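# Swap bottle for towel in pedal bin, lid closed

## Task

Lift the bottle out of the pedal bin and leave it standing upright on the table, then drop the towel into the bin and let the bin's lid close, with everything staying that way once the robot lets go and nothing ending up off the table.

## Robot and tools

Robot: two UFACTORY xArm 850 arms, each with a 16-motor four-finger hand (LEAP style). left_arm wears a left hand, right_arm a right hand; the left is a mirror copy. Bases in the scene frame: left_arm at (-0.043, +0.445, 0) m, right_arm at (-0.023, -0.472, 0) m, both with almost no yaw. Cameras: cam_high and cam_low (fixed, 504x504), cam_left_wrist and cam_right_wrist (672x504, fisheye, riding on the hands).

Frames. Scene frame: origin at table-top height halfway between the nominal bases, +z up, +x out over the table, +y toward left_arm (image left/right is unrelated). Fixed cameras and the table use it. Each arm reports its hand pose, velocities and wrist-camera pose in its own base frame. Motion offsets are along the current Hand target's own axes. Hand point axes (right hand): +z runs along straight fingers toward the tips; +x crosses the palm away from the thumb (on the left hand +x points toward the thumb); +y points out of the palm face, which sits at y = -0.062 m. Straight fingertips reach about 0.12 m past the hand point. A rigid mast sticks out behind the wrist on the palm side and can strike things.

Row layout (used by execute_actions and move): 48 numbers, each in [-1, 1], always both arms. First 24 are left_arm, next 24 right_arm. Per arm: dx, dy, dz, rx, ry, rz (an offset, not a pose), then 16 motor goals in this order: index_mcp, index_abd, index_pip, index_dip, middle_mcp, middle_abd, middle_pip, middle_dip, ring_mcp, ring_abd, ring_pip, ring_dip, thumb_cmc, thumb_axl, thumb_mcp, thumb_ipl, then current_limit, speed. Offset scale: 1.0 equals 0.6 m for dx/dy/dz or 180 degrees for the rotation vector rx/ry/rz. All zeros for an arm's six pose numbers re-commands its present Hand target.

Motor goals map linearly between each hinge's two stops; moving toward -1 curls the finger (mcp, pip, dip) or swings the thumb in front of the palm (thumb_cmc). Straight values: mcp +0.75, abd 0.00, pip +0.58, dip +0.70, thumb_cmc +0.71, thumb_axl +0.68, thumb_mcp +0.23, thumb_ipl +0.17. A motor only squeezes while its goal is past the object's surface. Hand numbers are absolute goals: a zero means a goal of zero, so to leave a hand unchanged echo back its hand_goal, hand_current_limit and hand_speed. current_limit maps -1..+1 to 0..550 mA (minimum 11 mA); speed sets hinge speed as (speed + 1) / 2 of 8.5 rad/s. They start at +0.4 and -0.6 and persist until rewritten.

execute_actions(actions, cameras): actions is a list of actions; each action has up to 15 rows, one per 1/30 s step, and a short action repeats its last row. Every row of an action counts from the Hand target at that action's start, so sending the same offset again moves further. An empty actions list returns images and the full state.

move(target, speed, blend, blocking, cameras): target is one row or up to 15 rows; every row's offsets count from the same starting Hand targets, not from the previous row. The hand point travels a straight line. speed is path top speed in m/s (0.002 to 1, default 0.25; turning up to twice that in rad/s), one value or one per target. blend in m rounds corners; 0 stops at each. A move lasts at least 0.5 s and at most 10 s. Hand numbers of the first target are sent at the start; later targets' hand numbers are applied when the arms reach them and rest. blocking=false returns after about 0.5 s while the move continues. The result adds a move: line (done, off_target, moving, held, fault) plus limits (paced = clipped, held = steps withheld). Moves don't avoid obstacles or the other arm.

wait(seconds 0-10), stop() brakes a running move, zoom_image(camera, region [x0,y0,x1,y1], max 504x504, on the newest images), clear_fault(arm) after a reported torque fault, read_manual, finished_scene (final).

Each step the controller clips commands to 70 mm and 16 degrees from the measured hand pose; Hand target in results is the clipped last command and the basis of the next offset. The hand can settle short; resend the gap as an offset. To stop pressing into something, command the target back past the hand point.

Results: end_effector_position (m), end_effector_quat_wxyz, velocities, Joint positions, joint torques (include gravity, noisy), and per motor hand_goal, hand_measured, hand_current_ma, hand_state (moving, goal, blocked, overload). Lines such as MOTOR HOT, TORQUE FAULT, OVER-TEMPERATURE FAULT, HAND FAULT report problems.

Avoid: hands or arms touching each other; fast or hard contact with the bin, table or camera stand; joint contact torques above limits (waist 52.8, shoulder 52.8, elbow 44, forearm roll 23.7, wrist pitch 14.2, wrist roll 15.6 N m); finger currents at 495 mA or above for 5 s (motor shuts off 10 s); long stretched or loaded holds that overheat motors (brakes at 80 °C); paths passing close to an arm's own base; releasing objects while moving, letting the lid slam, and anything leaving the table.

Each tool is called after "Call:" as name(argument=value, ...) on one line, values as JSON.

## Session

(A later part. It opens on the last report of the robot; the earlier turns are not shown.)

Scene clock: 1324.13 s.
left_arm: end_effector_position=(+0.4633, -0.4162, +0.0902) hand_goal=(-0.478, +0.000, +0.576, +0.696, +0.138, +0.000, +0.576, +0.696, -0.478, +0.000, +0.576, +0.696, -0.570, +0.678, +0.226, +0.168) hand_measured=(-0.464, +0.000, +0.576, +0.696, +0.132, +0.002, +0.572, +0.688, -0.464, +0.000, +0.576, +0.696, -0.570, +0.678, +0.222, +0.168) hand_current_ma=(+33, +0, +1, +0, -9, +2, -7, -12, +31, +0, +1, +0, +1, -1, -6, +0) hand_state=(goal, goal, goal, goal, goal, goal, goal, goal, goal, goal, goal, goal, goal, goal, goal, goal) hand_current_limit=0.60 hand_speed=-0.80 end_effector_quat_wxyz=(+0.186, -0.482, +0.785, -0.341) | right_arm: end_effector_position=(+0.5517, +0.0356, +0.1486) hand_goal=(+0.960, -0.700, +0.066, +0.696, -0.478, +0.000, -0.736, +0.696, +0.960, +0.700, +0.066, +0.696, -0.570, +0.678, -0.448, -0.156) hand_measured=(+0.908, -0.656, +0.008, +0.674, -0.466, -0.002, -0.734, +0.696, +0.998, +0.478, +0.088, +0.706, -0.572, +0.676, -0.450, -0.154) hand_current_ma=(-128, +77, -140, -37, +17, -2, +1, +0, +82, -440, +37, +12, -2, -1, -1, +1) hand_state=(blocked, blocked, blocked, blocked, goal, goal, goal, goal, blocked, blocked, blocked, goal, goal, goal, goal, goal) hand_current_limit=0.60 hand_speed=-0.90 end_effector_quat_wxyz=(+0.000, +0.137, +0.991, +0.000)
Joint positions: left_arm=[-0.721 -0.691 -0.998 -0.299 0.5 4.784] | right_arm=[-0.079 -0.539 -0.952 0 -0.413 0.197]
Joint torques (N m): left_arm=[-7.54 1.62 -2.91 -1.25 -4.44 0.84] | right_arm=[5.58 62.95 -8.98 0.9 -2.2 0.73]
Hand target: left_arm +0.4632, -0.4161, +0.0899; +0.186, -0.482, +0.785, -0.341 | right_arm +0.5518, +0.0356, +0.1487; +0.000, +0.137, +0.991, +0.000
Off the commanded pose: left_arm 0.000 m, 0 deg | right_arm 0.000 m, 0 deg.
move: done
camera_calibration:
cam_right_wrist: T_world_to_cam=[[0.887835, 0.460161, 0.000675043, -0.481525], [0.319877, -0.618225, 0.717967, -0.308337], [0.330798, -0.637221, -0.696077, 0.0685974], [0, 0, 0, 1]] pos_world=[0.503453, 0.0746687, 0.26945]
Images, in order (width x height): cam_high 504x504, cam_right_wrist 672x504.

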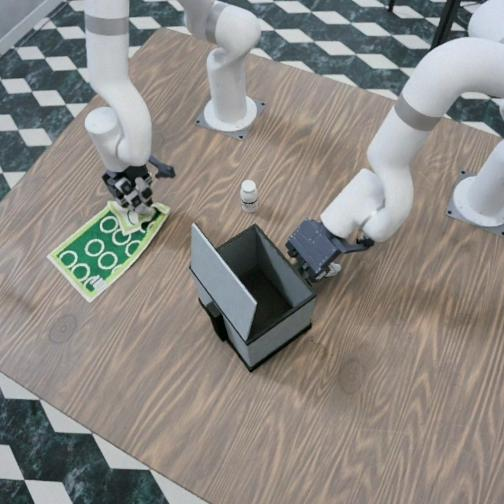

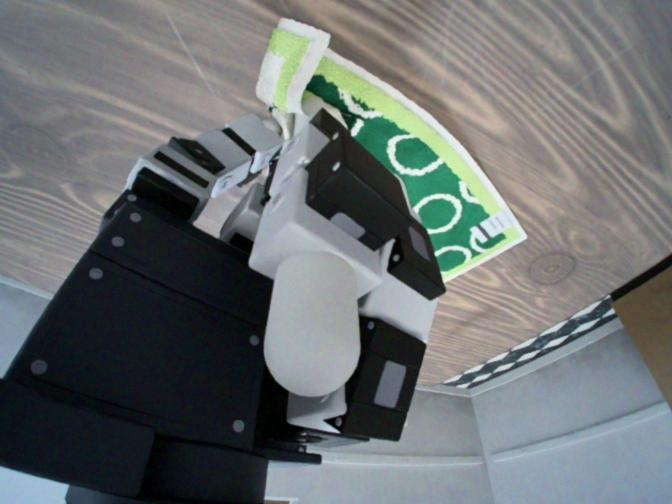

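Call:
move(target=[[0,0,0,0,0,0,-0.479,0,0.576,0.696,0.137,0,0.576,0.696,-0.479,0,0.576,0.696,-0.571,0.678,0.226,0.168,0.6,-0.8,0,0,-0.15,0,0,0,0.959,-0.8,0.066,0.696,-0.479,0,-0.737,0.696,0.959,0.7,0.066,0.696,-0.571,0.678,-0.449,-0.157,0.6,-0.9]], speed=0.06, cameras=["cam_high","cam_right_wrist"])

Call:
zoom_image(camera="cam_high", region=[30, 120, 180, 270])

Call:
zoom_image(camera="cam_right_wrist", region=[160, 0, 460, 240])

Scene clock: 1330.33 s.
left_arm: end_effector_position=(+0.4633, -0.4162, +0.0902) hand_goal=(-0.478, +0.000, +0.576, +0.696, +0.138, +0.000, +0.576, +0.696, -0.478, +0.000, +0.576, +0.696, -0.570, +0.678, +0.226, +0.168) hand_measured=(-0.464, +0.000, +0.576, +0.696, +0.132, +0.002, +0.572, +0.688, -0.464, +0.000, +0.576, +0.696, -0.570, +0.678, +0.222, +0.168) hand_current_ma=(+33, +0, +1, +0, -9, +2, -7, -12, +31, +0, +1, +0, +1, -1, -6, +0) hand_state=(goal, goal, goal, goal, goal, goal, goal, goal, goal, goal, goal, goal, goal, goal, goal, goal) hand_current_limit=0.60 hand_speed=-0.80 end_effector_quat_wxyz=(+0.186, -0.482, +0.785, -0.341) | right_arm: end_effector_position=(+0.5518, +0.0356, +0.2386) hand_goal=(+0.960, -0.800, +0.066, +0.696, -0.478, +0.000, -0.736, +0.696, +0.960, +0.700, +0.066, +0.696, -0.570, +0.678, -0.448, -0.156) hand_measured=(+0.908, -0.708, +0.008, +0.674, -0.466, -0.002, -0.734, +0.696, +0.998, +0.478, +0.088, +0.706, -0.572, +0.676, -0.450, -0.154) hand_current_ma=(-129, +219, -141, -37, +17, -2, +1, +0, +82, -440, +37, +12, -2, -1, -1, +1) hand_state=(blocked, blocked, blocked, blocked, goal, goal, goal, goal, blocked, blocked, blocked, goal, goal, goal, goal, goal) hand_current_limit=0.60 hand_speed=-0.90 end_effector_quat_wxyz=(+0.000, +0.137, +0.991, +0.000)
Joint positions: left_arm=[-0.721 -0.691 -0.998 -0.299 0.5 4.784] | right_arm=[-0.079 -0.38 -0.978 0 -0.599 0.197]
Joint torques (N m): left_arm=[-8.02 1.78 -3.64 -1.44 -4.39 0.8] | right_arm=[7.53 60.28 -14.78 0.89 -2.33 0.05]
Hand target: left_arm +0.4632, -0.4161, +0.0899; +0.186, -0.482, +0.785, -0.341 | right_arm +0.5518, +0.0356, +0.2387; +0.000, +0.137, +0.991, +0.000
Off the commanded pose: left_arm 0.000 m, 0 deg | right_arm 0.000 m, 0 deg.
move: done
camera_calibration:
cam_right_wrist: T_world_to_cam=[[0.887849, 0.460133, 0.000707843, -0.481602], [0.319837, -0.618245, 0.717967, -0.372933], [0.330798, -0.637221, -0.696076, 0.131244], [0, 0, 0, 1]] pos_world=[0.503453, 0.0746687, 0.35945]
Images, in order (width x height): cam_high 504x504, cam_right_wrist 672x504.

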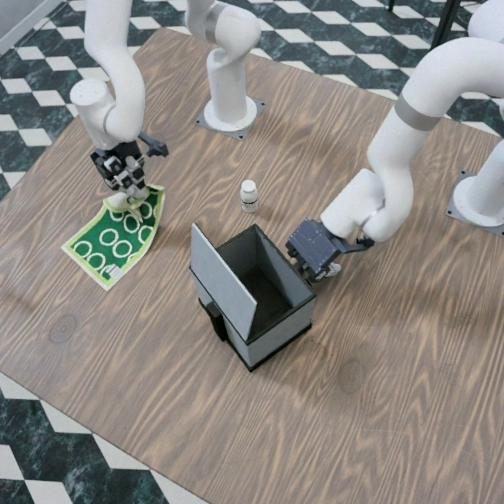

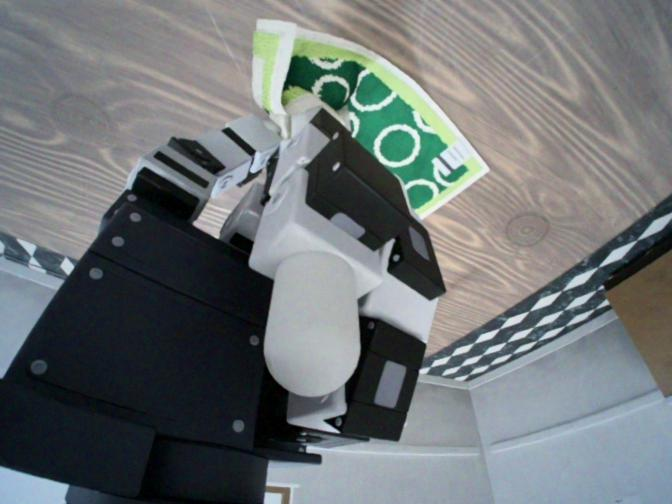

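Scaled by 3.360 from the camera's 504x504 image, which has a finer 720x720 frame.

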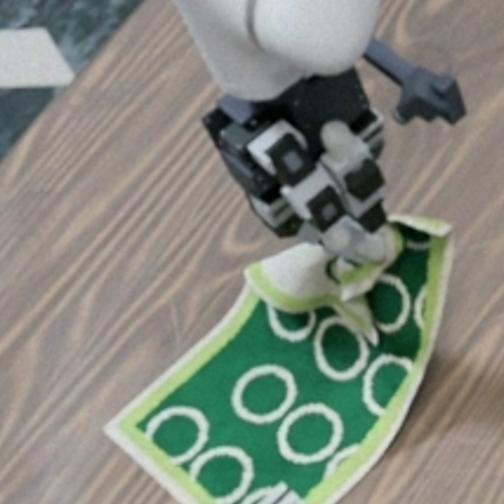

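Scaled by 1.680 from the camera's 672x504 image, which has a finer 960x720 frame.

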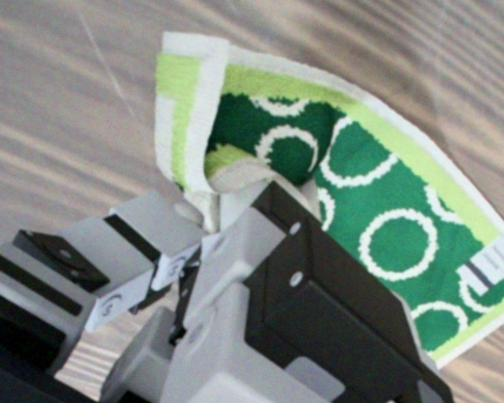

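Call:
move(target=[[0,0,0,0,0,0,-0.479,0,0.576,0.696,0.137,0,0.576,0.696,-0.479,0,0.576,0.696,-0.571,0.678,0.226,0.168,0.6,-0.8,0.1212,-0.0239,-0.7238,-0.0432,-0.2181,0,0.959,-0.8,0.066,0.696,-0.479,0,-0.737,0.696,0.959,0.7,0.066,0.696,-0.571,0.678,-0.449,-0.157,0.6,-0.9]], speed=0.12, cameras=["cam_high","cam_right_wrist"])

Call:
zoom_image(camera="cam_high", region=[0, 40, 200, 240])

Scene clock: 1395.27 s.
left_arm: end_effector_position=(+0.4633, -0.4162, +0.0902) hand_goal=(-0.478, +0.000, +0.576, +0.696, +0.138, +0.000, +0.576, +0.696, -0.478, +0.000, +0.576, +0.696, -0.570, +0.678, +0.226, +0.168) hand_measured=(-0.464, +0.000, +0.576, +0.696, +0.132, +0.002, +0.572, +0.688, -0.464, +0.000, +0.576, +0.696, -0.570, +0.678, +0.222, +0.168) hand_current_ma=(+33, +0, +1, +0, -9, +2, -7, -12, +31, +0, +1, +0, +1, -1, -6, +0) hand_state=(goal, goal, goal, goal, goal, goal, goal, goal, goal, goal, goal, goal, goal, goal, goal, goal) hand_current_limit=0.60 hand_speed=-0.80 end_effector_quat_wxyz=(+0.186, -0.482, +0.785, -0.341) | right_arm: end_effector_position=(+0.4781, +0.0416, +0.6729) hand_goal=(+0.960, -0.800, +0.066, +0.696, -0.478, +0.000, -0.736, +0.696, +0.960, +0.700, +0.066, +0.696, -0.570, +0.678, -0.448, -0.156) hand_measured=(+0.908, -0.714, +0.008, +0.674, -0.466, -0.002, -0.734, +0.696, +0.998, +0.478, +0.088, +0.706, -0.572, +0.676, -0.450, -0.154) hand_current_ma=(-129, +200, -141, -37, +17, -2, +1, +0, +82, -440, +37, +12, -2, -1, -1, +1) hand_state=(blocked, blocked, blocked, blocked, goal, goal, goal, goal, blocked, blocked, blocked, goal, goal, goal, goal, goal) hand_current_limit=0.60 hand_speed=-0.90 end_effector_quat_wxyz=(+0.341, +0.129, +0.931, +0.020)
Joint positions: left_arm=[-0.721 -0.691 -0.998 -0.299 0.5 4.784] | right_arm=[-0.078 0.369 -1.061 -0.002 -0.732 0.198]
Joint torques (N m): left_arm=[-7.4 1.82 -3.03 -0.83 -4.55 0.97] | right_arm=[7.15 24.91 -16.71 -0.91 -1.42 1.31]
Hand target: left_arm +0.4632, -0.4161, +0.0899; +0.186, -0.482, +0.785, -0.341 | right_arm +0.4781, +0.0416, +0.6730; +0.341, +0.129, +0.931, +0.020
Off the commanded pose: left_arm 0.000 m, 0 deg | right_arm 0.000 m, 0 deg.
move: done
camera_calibration:
cam_right_wrist: T_world_to_cam=[[0.689384, 0.47605, 0.546009, -0.691941], [-0.226289, -0.574501, 0.786601, -0.444387], [0.688144, -0.665827, -0.288328, 0.0176027], [0, 0, 0, 1]] pos_world=[0.36434, 0.0858178, 0.732437]
Images, in order (width x height): cam_high 504x504, cam_right_wrist 672x504.

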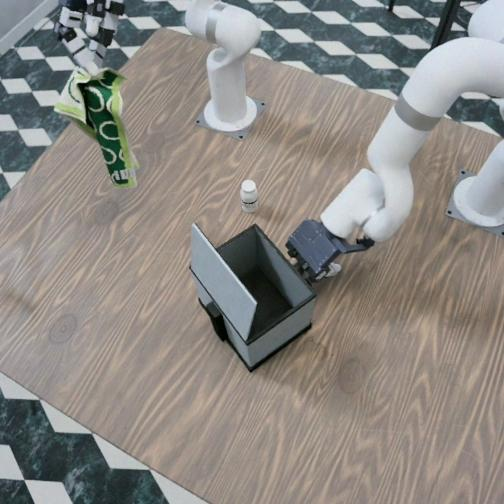

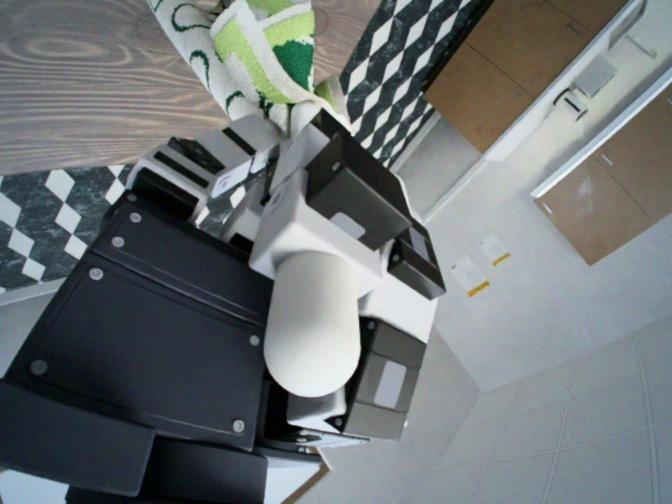

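Scaled by 2.520 from the camera's 504x504 image, which has a finer 720x720 frame.

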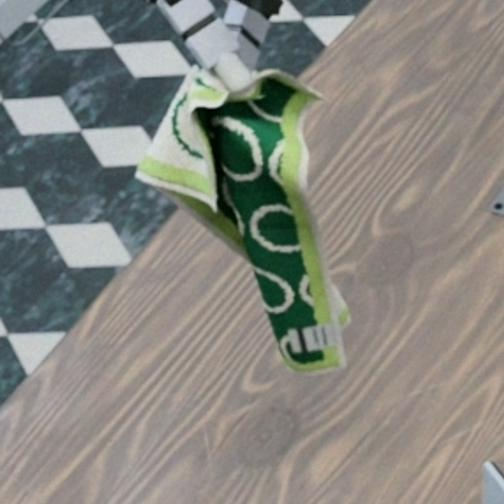

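Call:
move(target=[[0,0,0,0,0,0,-0.479,0,0.576,0.696,0.137,0,0.576,0.696,-0.479,0,0.576,0.696,-0.571,0.678,0.226,0.168,0.6,-0.8,0.0775,0.361,-0.0203,-0.066,0.013,-0.080,0.959,-0.8,0.066,0.696,-0.479,0,-0.737,0.696,0.959,0.7,0.066,0.696,-0.571,0.678,-0.449,-0.157,0.6,-0.9],[0,0,0,0,0,0,-0.479,0,0.576,0.696,0.137,0,0.576,0.696,-0.479,0,0.576,0.696,-0.571,0.678,0.226,0.168,0.6,-0.8,0.0306,0.708,0.090,-0.132,0.026,-0.160,0.959,-0.8,0.066,0.696,-0.479,0,-0.737,0.696,0.959,0.7,0.066,0.696,-0.571,0.678,-0.449,-0.157,0.6,-0.9]], speed=0.12, blend=0.03, cameras=["cam_high","cam_low"])

Scene clock: 1424.60 s.
left_arm: end_effector_position=(+0.4633, -0.4162, +0.0902) hand_goal=(-0.478, +0.000, +0.576, +0.696, +0.138, +0.000, +0.576, +0.696, -0.478, +0.000, +0.576, +0.696, -0.570, +0.678, +0.226, +0.168) hand_measured=(-0.464, +0.000, +0.576, +0.696, +0.132, +0.002, +0.572, +0.688, -0.464, +0.000, +0.576, +0.696, -0.570, +0.678, +0.222, +0.168) hand_current_ma=(+33, +0, +1, +0, -9, +2, -7, -12, +31, +0, +1, +0, +1, -1, -6, +0) hand_state=(goal, goal, goal, goal, goal, goal, goal, goal, goal, goal, goal, goal, goal, goal, goal, goal) hand_current_limit=0.60 hand_speed=-0.80 end_effector_quat_wxyz=(+0.186, -0.482, +0.785, -0.341) | right_arm: end_effector_position=(+0.5955, +0.4538, +0.6731) hand_goal=(+0.960, -0.800, +0.066, +0.696, -0.478, +0.000, -0.736, +0.696, +0.960, +0.700, +0.066, +0.696, -0.570, +0.678, -0.448, -0.156) hand_measured=(+0.908, -0.714, +0.008, +0.674, -0.466, -0.002, -0.734, +0.696, +0.998, +0.478, +0.088, +0.706, -0.572, +0.676, -0.450, -0.154) hand_current_ma=(-129, +199, -141, -37, +17, -2, +1, +0, +82, -440, +37, +12, -2, -1, -1, +1) hand_state=(blocked, blocked, blocked, blocked, goal, goal, goal, goal, blocked, blocked, blocked, goal, goal, goal, goal, goal) hand_current_limit=0.60 hand_speed=-0.90 end_effector_quat_wxyz=(+0.317, -0.178, +0.923, +0.129)
Joint positions: left_arm=[-0.721 -0.691 -0.998 -0.299 0.5 4.784] | right_arm=[0.536 -0.346 -1.77 0.04 -0.725 0.135]
Joint torques (N m): left_arm=[-8.37 1.58 -3.29 -0.98 -4.72 0.85] | right_arm=[7.59 33.07 -16.01 2.12 -1.43 -1.33]
Hand target: left_arm +0.4632, -0.4161, +0.0899; +0.186, -0.482, +0.785, -0.341 | right_arm +0.5955, +0.4538, +0.6731; +0.317, -0.178, +0.923, +0.129
Off the commanded pose: left_arm 0.000 m, 0 deg | right_arm 0.000 m, 0 deg.
move: done
Images, in order (width x height): cam_high 504x504, cam_low 504x504.

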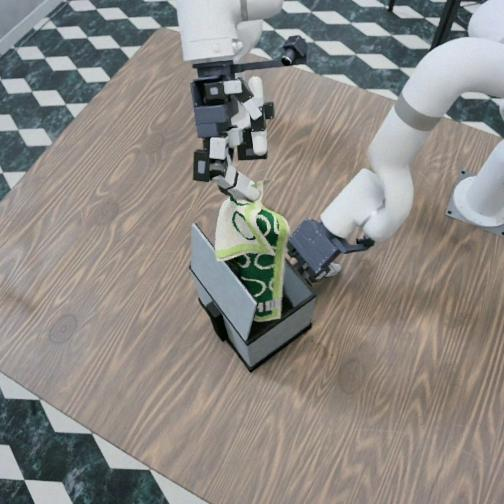

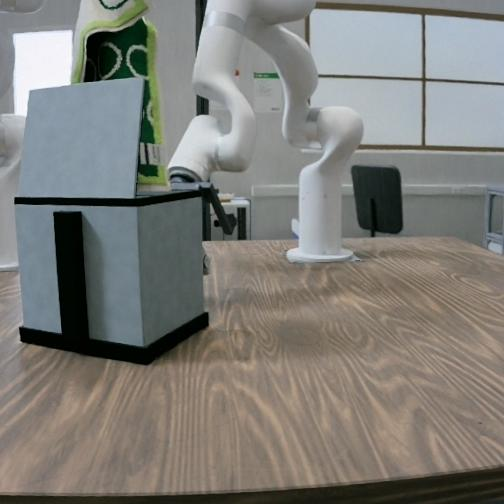

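Call:
zoom_image(camera="cam_high", region=[150, 140, 350, 390])

Call:
zoom_image(camera="cam_low", region=[0, 0, 280, 280])

Scaled by 2.016 from the camera's 504x504 image, which has a finer 720x720 frame.

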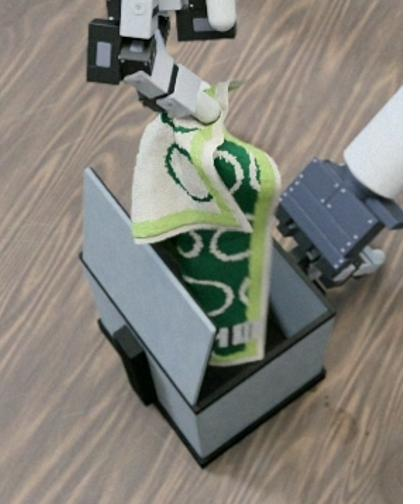

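Scaled by 1.800 from the camera's 504x504 image, which has a finer 720x720 frame.

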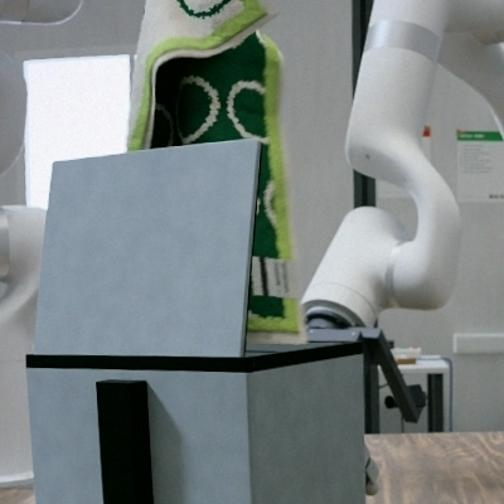

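Call:
wait(seconds=0, cameras=["cam_right_wrist","cam_left_wrist"])

Scene clock: 1446.40 s.
left_arm: end_effector_position=(+0.4633, -0.4162, +0.0902) hand_goal=(-0.478, +0.000, +0.576, +0.696, +0.138, +0.000, +0.576, +0.696, -0.478, +0.000, +0.576, +0.696, -0.570, +0.678, +0.226, +0.168) hand_measured=(-0.464, +0.000, +0.576, +0.696, +0.132, +0.002, +0.572, +0.688, -0.464, +0.000, +0.576, +0.696, -0.570, +0.678, +0.222, +0.168) hand_current_ma=(+33, +0, +1, +0, -9, +2, -7, -12, +31, +0, +1, +0, +1, -1, -6, +0) hand_state=(goal, goal, goal, goal, goal, goal, goal, goal, goal, goal, goal, goal, goal, goal, goal, goal) hand_current_limit=0.60 hand_speed=-0.80 end_effector_quat_wxyz=(+0.186, -0.482, +0.785, -0.341) | right_arm: end_effector_position=(+0.5955, +0.4538, +0.6731) hand_goal=(+0.960, -0.800, +0.066, +0.696, -0.478, +0.000, -0.736, +0.696, +0.960, +0.700, +0.066, +0.696, -0.570, +0.678, -0.448, -0.156) hand_measured=(+0.908, -0.714, +0.008, +0.674, -0.466, -0.002, -0.734, +0.696, +0.998, +0.478, +0.088, +0.706, -0.572, +0.676, -0.450, -0.154) hand_current_ma=(-129, +199, -141, -37, +17, -2, +1, +0, +82, -440, +37, +12, -2, -1, -1, +1) hand_state=(blocked, blocked, blocked, blocked, goal, goal, goal, goal, blocked, blocked, blocked, goal, goal, goal, goal, goal) hand_current_limit=0.60 hand_speed=-0.90 end_effector_quat_wxyz=(+0.317, -0.178, +0.923, +0.129)
Joint positions: left_arm=[-0.721 -0.691 -0.998 -0.299 0.5 4.784] | right_arm=[0.536 -0.347 -1.77 0.04 -0.725 0.135]
Joint torques (N m): left_arm=[-7.88 1.22 -3.34 -0.78 -4.8 0.93] | right_arm=[6.52 32.91 -16.12 1.79 -0.51 0.6]
Hand target: left_arm +0.4632, -0.4161, +0.0899; +0.186, -0.482, +0.785, -0.341 | right_arm +0.5955, +0.4538, +0.6731; +0.317, -0.178, +0.923, +0.129
Off the commanded pose: left_arm 0.000 m, 0 deg | right_arm 0.000 m, 0 deg.
camera_calibration:
cam_left_wrist: T_world_to_cam=[[0.771241, 0.482634, 0.415032, -0.223469], [-0.336739, -0.243957, 0.909446, -0.0798845], [0.54018, -0.84116, -0.0256273, -0.472055], [0, 0, 0, 1]] pos_world=[0.400442, -0.308708, 0.1533]
cam_right_wrist: T_world_to_cam=[[0.255167, 0.797484, 0.546726, -0.856993], [0.171266, -0.593782, 0.786188, -0.408832], [0.951608, -0.106973, -0.288096, -0.199316], [0, 0, 0, 1]] pos_world=[0.478366, 0.41936, 0.732538]
Images, in order (width x height): cam_left_wrist 672x504, cam_right_wrist 672x504.

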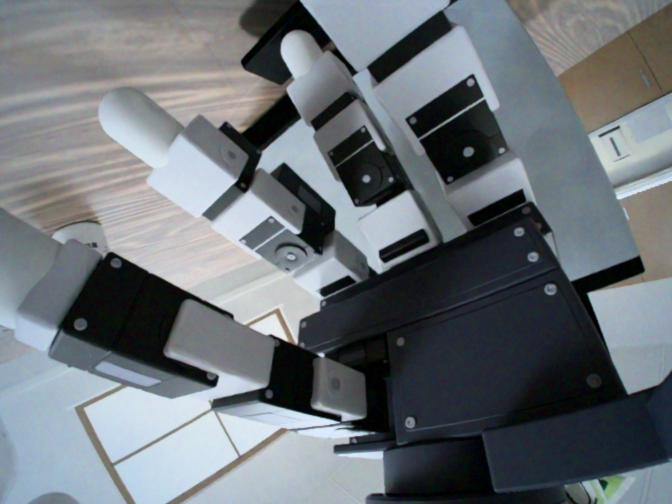

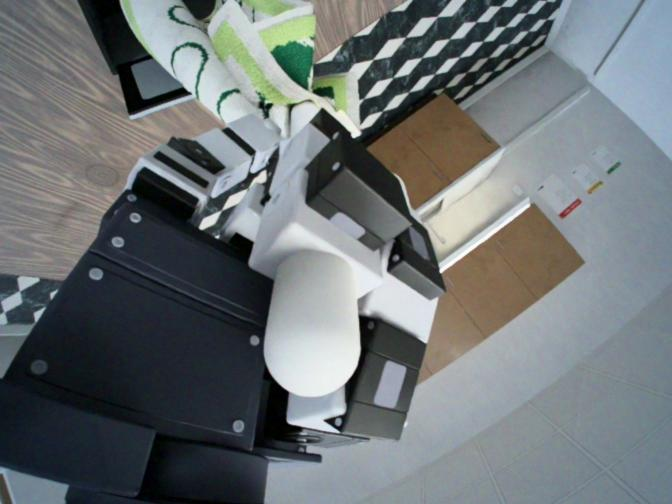

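Call:
move(target=[[0,0,0,0,0,0,-0.479,0,0.576,0.696,0.137,0,0.576,0.696,-0.479,0,0.576,0.696,-0.571,0.678,0.226,0.168,0.6,-0.8,0.0422,-0.025,-0.0388,0,0,0,0.959,-0.8,0.066,0.696,-0.479,0,-0.737,0.696,0.959,0.7,0.066,0.696,-0.571,0.678,-0.449,-0.157,0.6,-0.9],[0,0,0,0,0,0,-0.479,0,0.576,0.696,0.137,0,0.576,0.696,-0.479,0,0.576,0.696,-0.571,0.678,0.226,0.168,0.6,-0.8,0.1473,-0.0458,0.0888,0,0,0,0.959,-0.8,0.066,0.696,-0.479,0,-0.737,0.696,0.959,0.7,0.066,0.696,-0.571,0.678,-0.449,-0.157,0.6,-0.9]], speed=0.06, cameras=["cam_high","cam_low"])

Call:
zoom_image(camera="cam_high", region=[150, 140, 350, 390])

Call:
zoom_image(camera="cam_low", region=[0, 0, 280, 280])

Scene clock: 1461.97 s.
left_arm: end_effector_position=(+0.4633, -0.4162, +0.0902) hand_goal=(-0.478, +0.000, +0.576, +0.696, +0.138, +0.000, +0.576, +0.696, -0.478, +0.000, +0.576, +0.696, -0.570, +0.678, +0.226, +0.168) hand_measured=(-0.464, +0.000, +0.576, +0.696, +0.132, +0.002, +0.572, +0.688, -0.464, +0.000, +0.576, +0.696, -0.570, +0.678, +0.222, +0.168) hand_current_ma=(+33, +0, +1, +0, -9, +2, -7, -12, +31, +0, +1, +0, +1, -1, -6, +0) hand_state=(goal, goal, goal, goal, goal, goal, goal, goal, goal, goal, goal, goal, goal, goal, goal, goal) hand_current_limit=0.60 hand_speed=-0.80 end_effector_quat_wxyz=(+0.186, -0.482, +0.785, -0.341) | right_arm: end_effector_position=(+0.5705, +0.4259, +0.5731) hand_goal=(+0.960, -0.800, +0.066, +0.696, -0.478, +0.000, -0.736, +0.696, +0.960, +0.700, +0.066, +0.696, -0.570, +0.678, -0.448, -0.156) hand_measured=(+0.908, -0.714, +0.008, +0.674, -0.466, -0.002, -0.734, +0.696, +0.998, +0.478, +0.088, +0.706, -0.572, +0.676, -0.450, -0.154) hand_current_ma=(-129, +199, -141, -37, +17, -2, +1, +0, +82, -440, +37, +12, -2, -1, -1, +1) hand_state=(blocked, blocked, blocked, blocked, goal, goal, goal, goal, blocked, blocked, blocked, goal, goal, goal, goal, goal) hand_current_limit=0.60 hand_speed=-0.90 end_effector_quat_wxyz=(+0.317, -0.178, +0.923, +0.129)
Joint positions: left_arm=[-0.721 -0.691 -0.998 -0.299 0.5 4.784] | right_arm=[0.515 -0.231 -1.404 0.087 -0.476 0.071]
Joint torques (N m): left_arm=[-7.87 1.36 -2.64 -1.5 -4.99 0.84] | right_arm=[3.94 27.9 -10.43 2.25 3.12 -1.31]
Hand target: left_arm +0.4632, -0.4161, +0.0899; +0.186, -0.482, +0.785, -0.341 | right_arm +0.5705, +0.4259, +0.5731; +0.317, -0.178, +0.923, +0.129
Off the commanded pose: left_arm 0.000 m, 0 deg | right_arm 0.000 m, 0 deg.
move: done
Images, in order (width x height): cam_high 504x504, cam_low 504x504.

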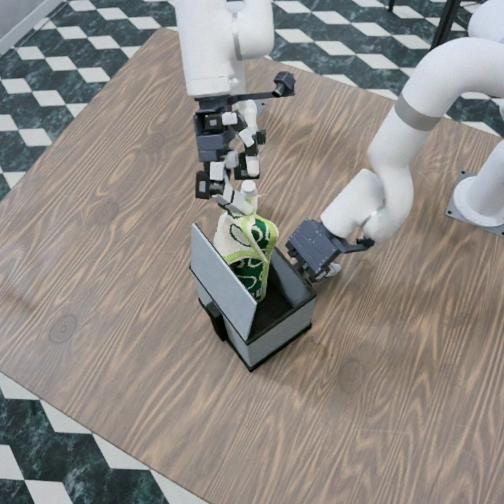

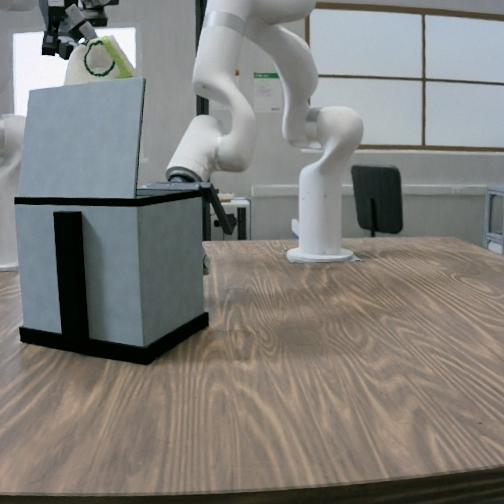

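Scaled by 2.016 from the camera's 504x504 image, which has a finer 720x720 frame.

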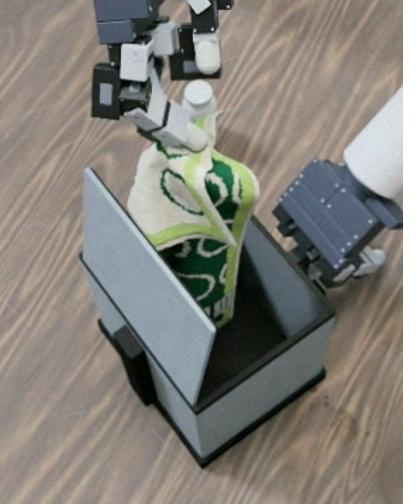

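Scaled by 1.800 from the camera's 504x504 image, which has a finer 720x720 frame.

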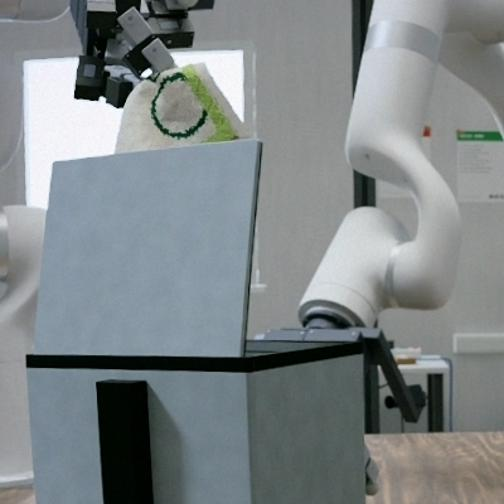

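Call:
move(target=[0,0,0,0,0,0,-0.479,0,0.576,0.696,0.137,0,0.576,0.696,-0.479,0,0.576,0.696,-0.571,0.678,0.226,0.168,0.6,-0.8,0.1788,-0.0354,0.217,0,0,0,0.959,-0.8,0.066,0.696,-0.479,0,-0.737,0.696,0.959,0.7,0.066,0.696,-0.571,0.678,-0.449,-0.157,0.6,-0.9], speed=0.06, cameras=["cam_high","cam_low","cam_right_wrist"])

Call:
zoom_image(camera="cam_high", region=[150, 140, 350, 390])

Scene clock: 1481.43 s.
left_arm: end_effector_position=(+0.4633, -0.4162, +0.0902) hand_goal=(-0.478, +0.000, +0.576, +0.696, +0.138, +0.000, +0.576, +0.696, -0.478, +0.000, +0.576, +0.696, -0.570, +0.678, +0.226, +0.168) hand_measured=(-0.464, +0.000, +0.576, +0.696, +0.132, +0.002, +0.572, +0.688, -0.464, +0.000, +0.576, +0.696, -0.570, +0.678, +0.222, +0.168) hand_current_ma=(+33, +0, +1, +0, -9, +2, -7, -12, +31, +0, +1, +0, +1, -1, -6, +0) hand_state=(goal, goal, goal, goal, goal, goal, goal, goal, goal, goal, goal, goal, goal, goal, goal, goal) hand_current_limit=0.60 hand_speed=-0.80 end_effector_quat_wxyz=(+0.186, -0.482, +0.785, -0.341) | right_arm: end_effector_position=(+0.5704, +0.4260, +0.4031) hand_goal=(+0.960, -0.800, +0.066, +0.696, -0.478, +0.000, -0.736, +0.696, +0.960, +0.700, +0.066, +0.696, -0.570, +0.678, -0.448, -0.156) hand_measured=(+0.908, -0.714, +0.008, +0.674, -0.466, -0.002, -0.734, +0.696, +0.998, +0.478, +0.088, +0.706, -0.572, +0.676, -0.450, -0.154) hand_current_ma=(-129, +199, -141, -37, +17, -2, +1, +0, +82, -440, +37, +12, -2, -1, -1, +1) hand_state=(blocked, blocked, blocked, blocked, goal, goal, goal, goal, blocked, blocked, blocked, goal, goal, goal, goal, goal) hand_current_limit=0.60 hand_speed=-0.90 end_effector_quat_wxyz=(+0.317, -0.178, +0.923, +0.129)
Joint positions: left_arm=[-0.721 -0.691 -0.998 -0.299 0.5 4.784] | right_arm=[0.516 -0.336 -1.145 0.34 -0.118 -0.189]
Joint torques (N m): left_arm=[-7.25 0.81 -2.72 -1.08 -5.08 0.89] | right_arm=[-7.41 31.17 -9.98 2.19 3.04 -1.4]
Hand target: left_arm +0.4632, -0.4161, +0.0899; +0.186, -0.482, +0.785, -0.341 | right_arm +0.5704, +0.4260, +0.4031; +0.317, -0.178, +0.923, +0.129
Off the commanded pose: left_arm 0.000 m, 0 deg | right_arm 0.000 m, 0 deg.
move: done
camera_calibration:
cam_right_wrist: T_world_to_cam=[[0.255387, 0.797659, 0.546367, -0.680885], [0.171073, -0.593471, 0.786464, -0.208871], [0.951584, -0.107384, -0.288023, -0.256041], [0, 0, 0, 1]] pos_world=[0.453266, 0.39166, 0.462537]
Images, in order (width x height): cam_high 504x504, cam_low 504x504, cam_right_wrist 672x504.

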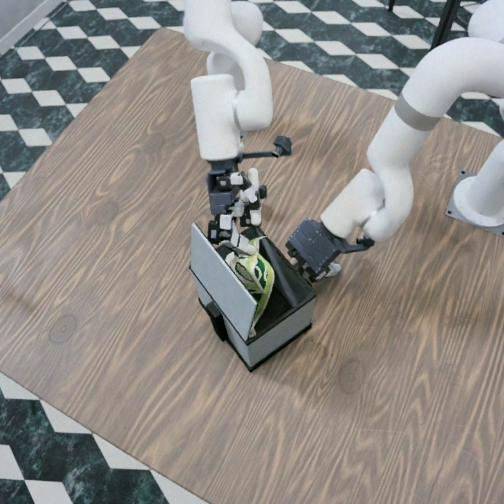

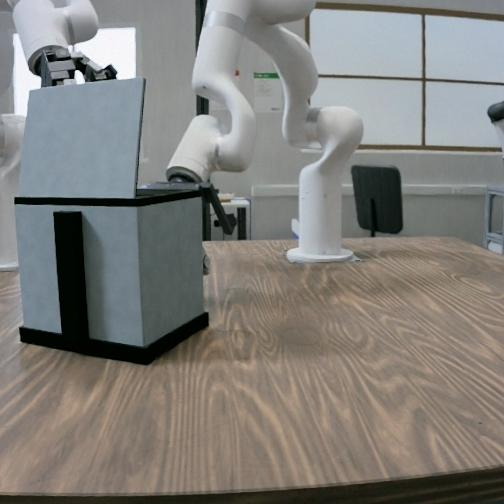

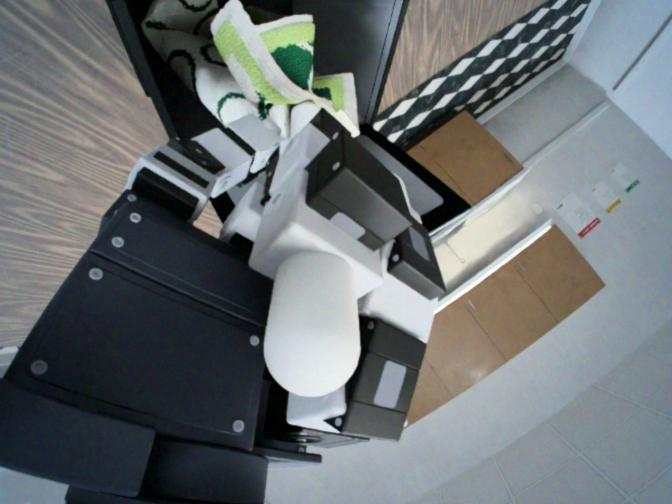

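Scaled by 2.016 from the camera's 504x504 image, which has a finer 720x720 frame.

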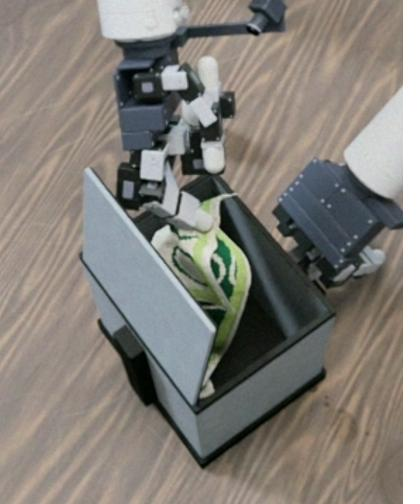

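Call:
move(target=[0,0,0,0,0,0,-0.479,0,0.576,0.696,0.137,0,0.576,0.696,-0.479,0,0.576,0.696,-0.571,0.678,0.226,0.168,0.6,-0.8,0.006,0.0127,0.0952,0,0,0,0.959,-0.8,0.066,0.696,-0.479,0,-0.737,0.696,0.959,0.7,0.066,0.696,-0.571,0.678,-0.449,-0.157,0.6,-0.9], speed=0.05, cameras=["cam_high","cam_right_wrist"])

Call:
zoom_image(camera="cam_high", region=[170, 180, 330, 380])

Scene clock: 1507.27 s.
left_arm: end_effector_position=(+0.4633, -0.4162, +0.0902) hand_goal=(-0.478, +0.000, +0.576, +0.696, +0.138, +0.000, +0.576, +0.696, -0.478, +0.000, +0.576, +0.696, -0.570, +0.678, +0.226, +0.168) hand_measured=(-0.464, +0.000, +0.576, +0.696, +0.132, +0.002, +0.572, +0.688, -0.464, +0.000, +0.576, +0.696, -0.570, +0.678, +0.222, +0.168) hand_current_ma=(+33, +0, +1, +0, -9, +2, -7, -12, +31, +0, +1, +0, +1, -1, -6, +0) hand_state=(goal, goal, goal, goal, goal, goal, goal, goal, goal, goal, goal, goal, goal, goal, goal, goal) hand_current_limit=0.60 hand_speed=-0.80 end_effector_quat_wxyz=(+0.186, -0.482, +0.785, -0.341) | right_arm: end_effector_position=(+0.5954, +0.4521, +0.3580) hand_goal=(+0.960, -0.800, +0.066, +0.696, -0.478, +0.000, -0.736, +0.696, +0.960, +0.700, +0.066, +0.696, -0.570, +0.678, -0.448, -0.156) hand_measured=(+0.908, -0.714, +0.008, +0.674, -0.466, -0.002, -0.734, +0.696, +0.998, +0.478, +0.088, +0.706, -0.572, +0.676, -0.450, -0.154) hand_current_ma=(-129, +199, -141, -37, +17, -2, +1, +0, +82, -440, +37, +12, -2, -1, -1, +1) hand_state=(blocked, blocked, blocked, blocked, goal, goal, goal, goal, blocked, blocked, blocked, goal, goal, goal, goal, goal) hand_current_limit=0.60 hand_speed=-0.90 end_effector_quat_wxyz=(+0.317, -0.178, +0.923, +0.128)
Joint positions: left_arm=[-0.721 -0.691 -0.998 -0.299 0.5 4.784] | right_arm=[0.534 -0.467 -1.214 0.489 -0.056 -0.326]
Joint torques (N m): left_arm=[-7.64 2.95 -2.82 -1.5 -5.15 0.8] | right_arm=[-5.58 36.74 -16.69 1.46 2.89 -1.34]
Hand target: left_arm +0.4632, -0.4161, +0.0899; +0.186, -0.482, +0.785, -0.341 | right_arm +0.5955, +0.4520, +0.3580; +0.317, -0.178, +0.923, +0.129
Off the commanded pose: left_arm 0.000 m, 0 deg | right_arm 0.000 m, 0 deg.
move: done
camera_calibration:
cam_right_wrist: T_world_to_cam=[[0.255814, 0.79807, 0.545567, -0.683598], [0.170906, -0.592791, 0.787014, -0.162624], [0.951499, -0.108088, -0.288039, -0.289543], [0, 0, 0, 1]] pos_world=[0.478167, 0.417861, 0.417536]
Images, in order (width x height): cam_high 504x504, cam_right_wrist 672x504.

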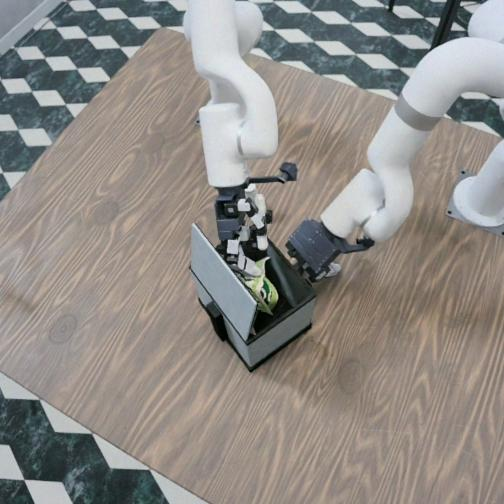

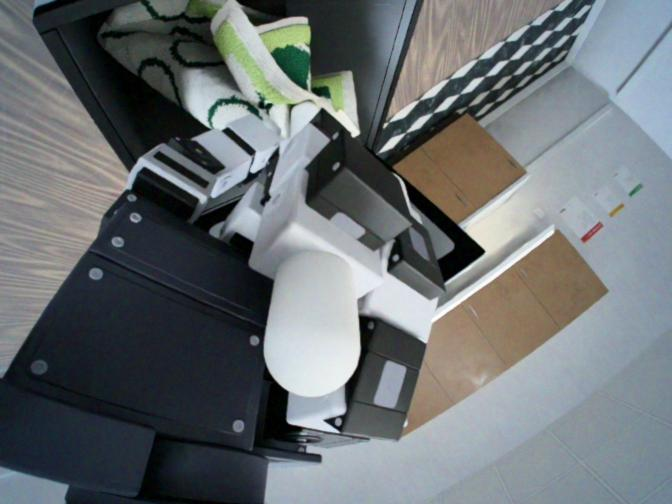

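Scaled by 2.520 from the camera's 504x504 image, which has a finer 720x720 frame.

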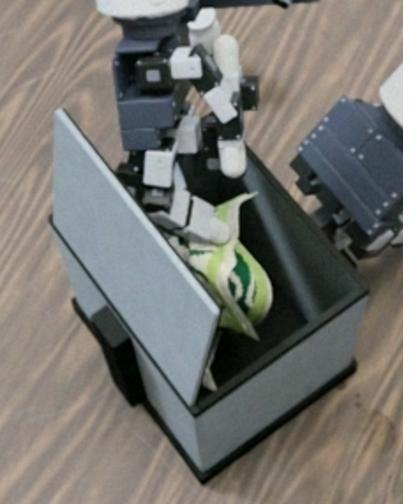

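Call:
move(target=[0,0,0,0,0,0,-0.479,0,0.576,0.696,0.137,0,0.576,0.696,-0.479,0,0.576,0.696,-0.571,0.678,0.226,0.168,0.6,-0.8,0,0,0,0,0,0,0.959,0.35,0.066,0.696,-0.479,0,-0.737,0.696,0.959,-0.35,0.066,0.696,-0.571,0.678,-0.449,-0.157,0.6,-0.85], speed=0.05, cameras=["cam_high","cam_right_wrist"])

Call:
zoom_image(camera="cam_high", region=[170, 180, 330, 380])

Scene clock: 1515.77 s.
left_arm: end_effector_position=(+0.4633, -0.4162, +0.0902) hand_goal=(-0.478, +0.000, +0.576, +0.696, +0.138, +0.000, +0.576, +0.696, -0.478, +0.000, +0.576, +0.696, -0.570, +0.678, +0.226, +0.168) hand_measured=(-0.464, +0.000, +0.576, +0.696, +0.132, +0.002, +0.572, +0.688, -0.464, +0.000, +0.576, +0.696, -0.570, +0.678, +0.222, +0.168) hand_current_ma=(+33, +0, +1, +0, -9, +2, -7, -12, +31, +0, +1, +0, +1, -1, -6, +0) hand_state=(goal, goal, goal, goal, goal, goal, goal, goal, goal, goal, goal, goal, goal, goal, goal, goal) hand_current_limit=0.60 hand_speed=-0.80 end_effector_quat_wxyz=(+0.186, -0.482, +0.785, -0.341) | right_arm: end_effector_position=(+0.5954, +0.4521, +0.3580) hand_goal=(+0.960, +0.350, +0.066, +0.696, -0.478, +0.000, -0.736, +0.696, +0.960, -0.350, +0.066, +0.696, -0.570, +0.678, -0.448, -0.156) hand_measured=(+0.956, +0.340, +0.064, +0.694, -0.466, -0.002, -0.734, +0.696, +0.962, -0.348, +0.070, +0.698, -0.572, +0.676, -0.450, -0.154) hand_current_ma=(-3, -9, -1, -2, +17, -2, +1, +0, +1, +1, +3, +2, -2, -1, -1, +1) hand_state=(goal, goal, goal, goal, goal, goal, goal, goal, goal, goal, goal, goal, goal, goal, goal, goal) hand_current_limit=0.60 hand_speed=-0.85 end_effector_quat_wxyz=(+0.317, -0.178, +0.923, +0.128)
Joint positions: left_arm=[-0.721 -0.691 -0.998 -0.299 0.5 4.784] | right_arm=[0.534 -0.467 -1.214 0.489 -0.056 -0.326]
Joint torques (N m): left_arm=[-7.78 1.52 -2.64 -1.18 -5.22 0.87] | right_arm=[-6.08 37.75 -16.54 1.91 2.77 -0.56]
Hand target: left_arm +0.4632, -0.4161, +0.0899; +0.186, -0.482, +0.785, -0.341 | right_arm +0.5954, +0.4521, +0.3580; +0.317, -0.178, +0.923, +0.128
Off the commanded pose: left_arm 0.000 m, 0 deg | right_arm 0.000 m, 0 deg.
move: done
camera_calibration:
cam_right_wrist: T_world_to_cam=[[0.255907, 0.797999, 0.545628, -0.683664], [0.170821, -0.592869, 0.786973, -0.162551], [0.951489, -0.108187, -0.288034, -0.289594], [0, 0, 0, 1]] pos_world=[0.478267, 0.417861, 0.417536]
Images, in order (width x height): cam_high 504x504, cam_right_wrist 672x504.

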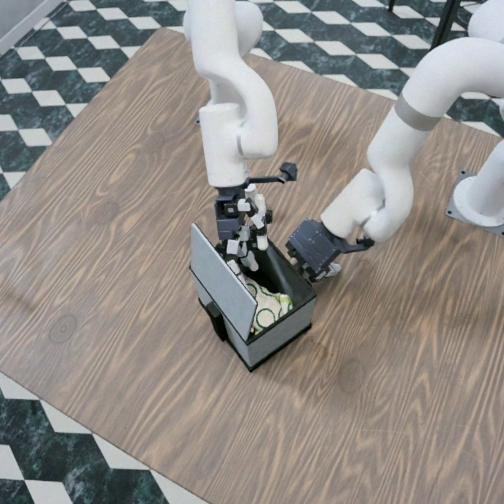

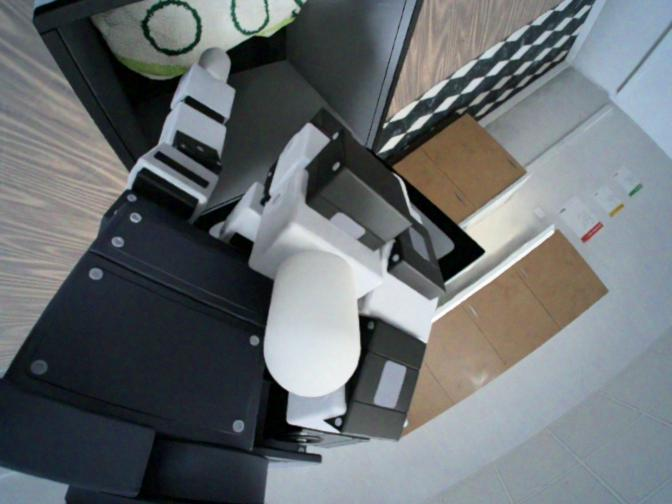

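Scaled by 2.520 from the camera's 504x504 image, which has a finer 720x720 frame.

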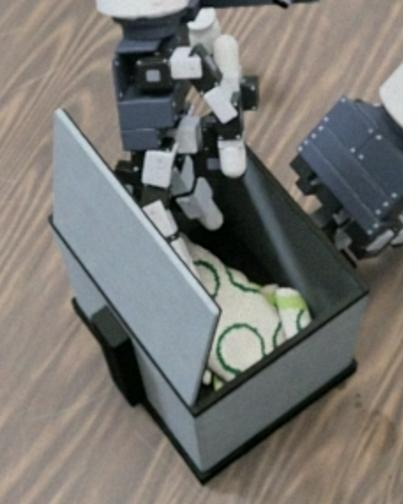

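Call:
move(target=[0,0,0,0,0,0,-0.479,0,0.576,0.696,0.137,0,0.576,0.696,-0.479,0,0.576,0.696,-0.571,0.678,0.226,0.168,0.6,-0.8,-0.2103,0.0417,-0.2553,0,0,0,0.959,0.35,0.066,0.696,-0.479,0,-0.737,0.696,0.959,-0.35,0.066,0.696,-0.571,0.678,-0.449,-0.157,0.6,-0.85], speed=0.12, cameras=["cam_high","cam_low","cam_right_wrist"])

Call:
zoom_image(camera="cam_high", region=[170, 200, 330, 360])

Call:
zoom_image(camera="cam_right_wrist", region=[0, 0, 400, 250])

Scene clock: 1523.50 s.
left_arm: end_effector_position=(+0.4633, -0.4162, +0.0902) hand_goal=(-0.478, +0.000, +0.576, +0.696, +0.138, +0.000, +0.576, +0.696, -0.478, +0.000, +0.576, +0.696, -0.570, +0.678, +0.226, +0.168) hand_measured=(-0.464, +0.000, +0.576, +0.696, +0.134, +0.002, +0.572, +0.688, -0.464, +0.000, +0.576, +0.696, -0.570, +0.678, +0.222, +0.168) hand_current_ma=(+33, +0, +1, +0, -8, +2, -7, -13, +31, +0, +1, +0, +1, -1, -6, +0) hand_state=(goal, goal, goal, goal, goal, goal, goal, goal, goal, goal, goal, goal, goal, goal, goal, goal) hand_current_limit=0.60 hand_speed=-0.80 end_effector_quat_wxyz=(+0.186, -0.482, +0.785, -0.341) | right_arm: end_effector_position=(+0.5955, +0.4522, +0.5581) hand_goal=(+0.960, +0.350, +0.066, +0.696, -0.478, +0.000, -0.736, +0.696, +0.960, -0.350, +0.066, +0.696, -0.570, +0.678, -0.448, -0.156) hand_measured=(+0.956, +0.340, +0.064, +0.694, -0.466, -0.002, -0.734, +0.696, +0.962, -0.348, +0.070, +0.698, -0.572, +0.676, -0.450, -0.154) hand_current_ma=(-3, -9, -2, -2, +16, -2, +1, +0, +1, +0, +3, +2, -2, -2, -1, +1) hand_state=(goal, goal, goal, goal, goal, goal, goal, goal, goal, goal, goal, goal, goal, goal, goal, goal) hand_current_limit=0.60 hand_speed=-0.85 end_effector_quat_wxyz=(+0.317, -0.178, +0.923, +0.128)
Joint positions: left_arm=[-0.721 -0.691 -0.998 -0.299 0.5 4.784] | right_arm=[0.534 -0.325 -1.487 0.059 -0.465 0.111]
Joint torques (N m): left_arm=[-7.93 1.73 -2.19 -0.86 -5.06 0.78] | right_arm=[7.43 55.3 -17.12 -0.58 -1.57 1.26]
Hand target: left_arm +0.4632, -0.4161, +0.0899; +0.186, -0.482, +0.785, -0.341 | right_arm +0.5955, +0.4522, +0.5581; +0.317, -0.178, +0.923, +0.128
Off the commanded pose: left_arm 0.000 m, 0 deg | right_arm 0.000 m, 0 deg.
move: done
camera_calibration:
cam_right_wrist: T_world_to_cam=[[0.255911, 0.797983, 0.545649, -0.792932], [0.170814, -0.59289, 0.786959, -0.319944], [0.951489, -0.108187, -0.288034, -0.231948], [0, 0, 0, 1]] pos_world=[0.478267, 0.417961, 0.617636]
Images, in order (width x height): cam_high 504x504, cam_low 504x504, cam_right_wrist 672x504.

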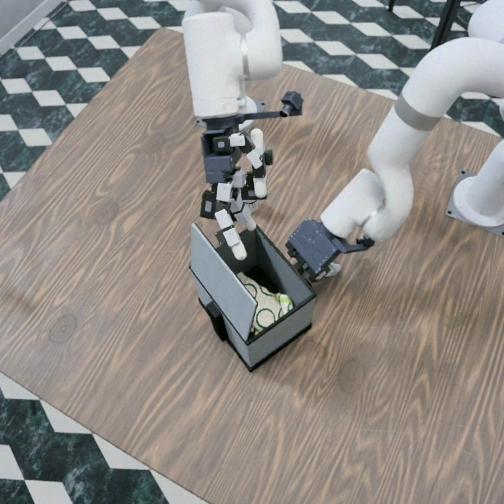

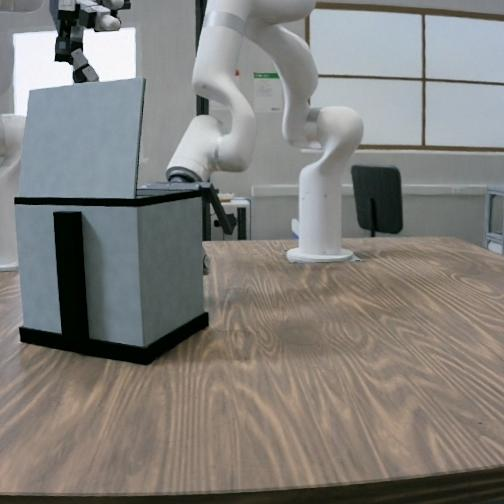

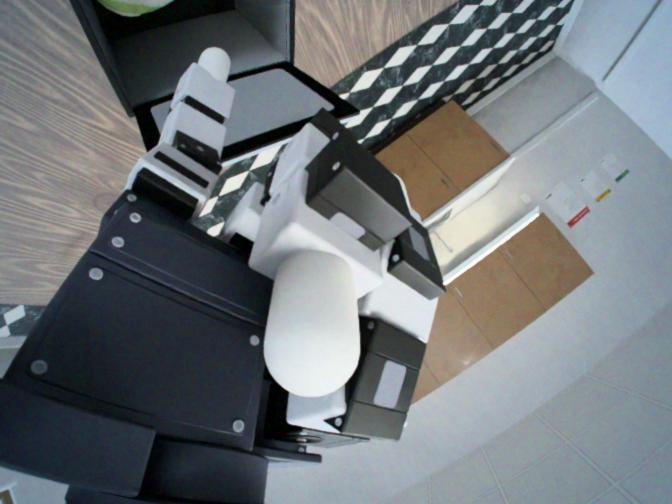

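Scaled by 3.150 from the camera's 504x504 image, which has a finer 720x720 frame.

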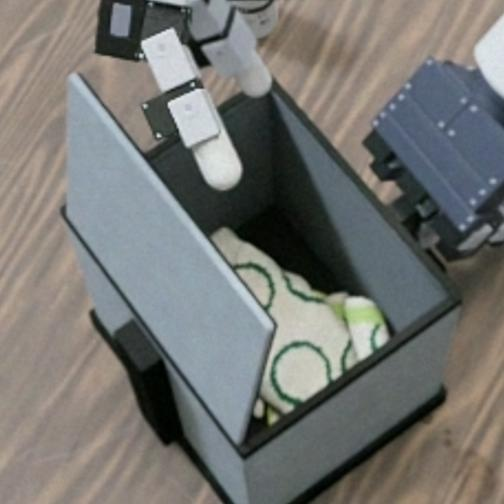

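Scaled by 1.260 from the camera's 672x504 image, which has a finer 960x720 frame.

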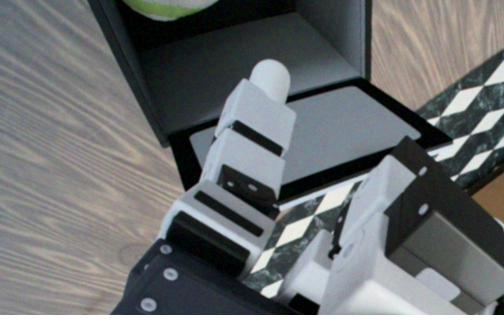

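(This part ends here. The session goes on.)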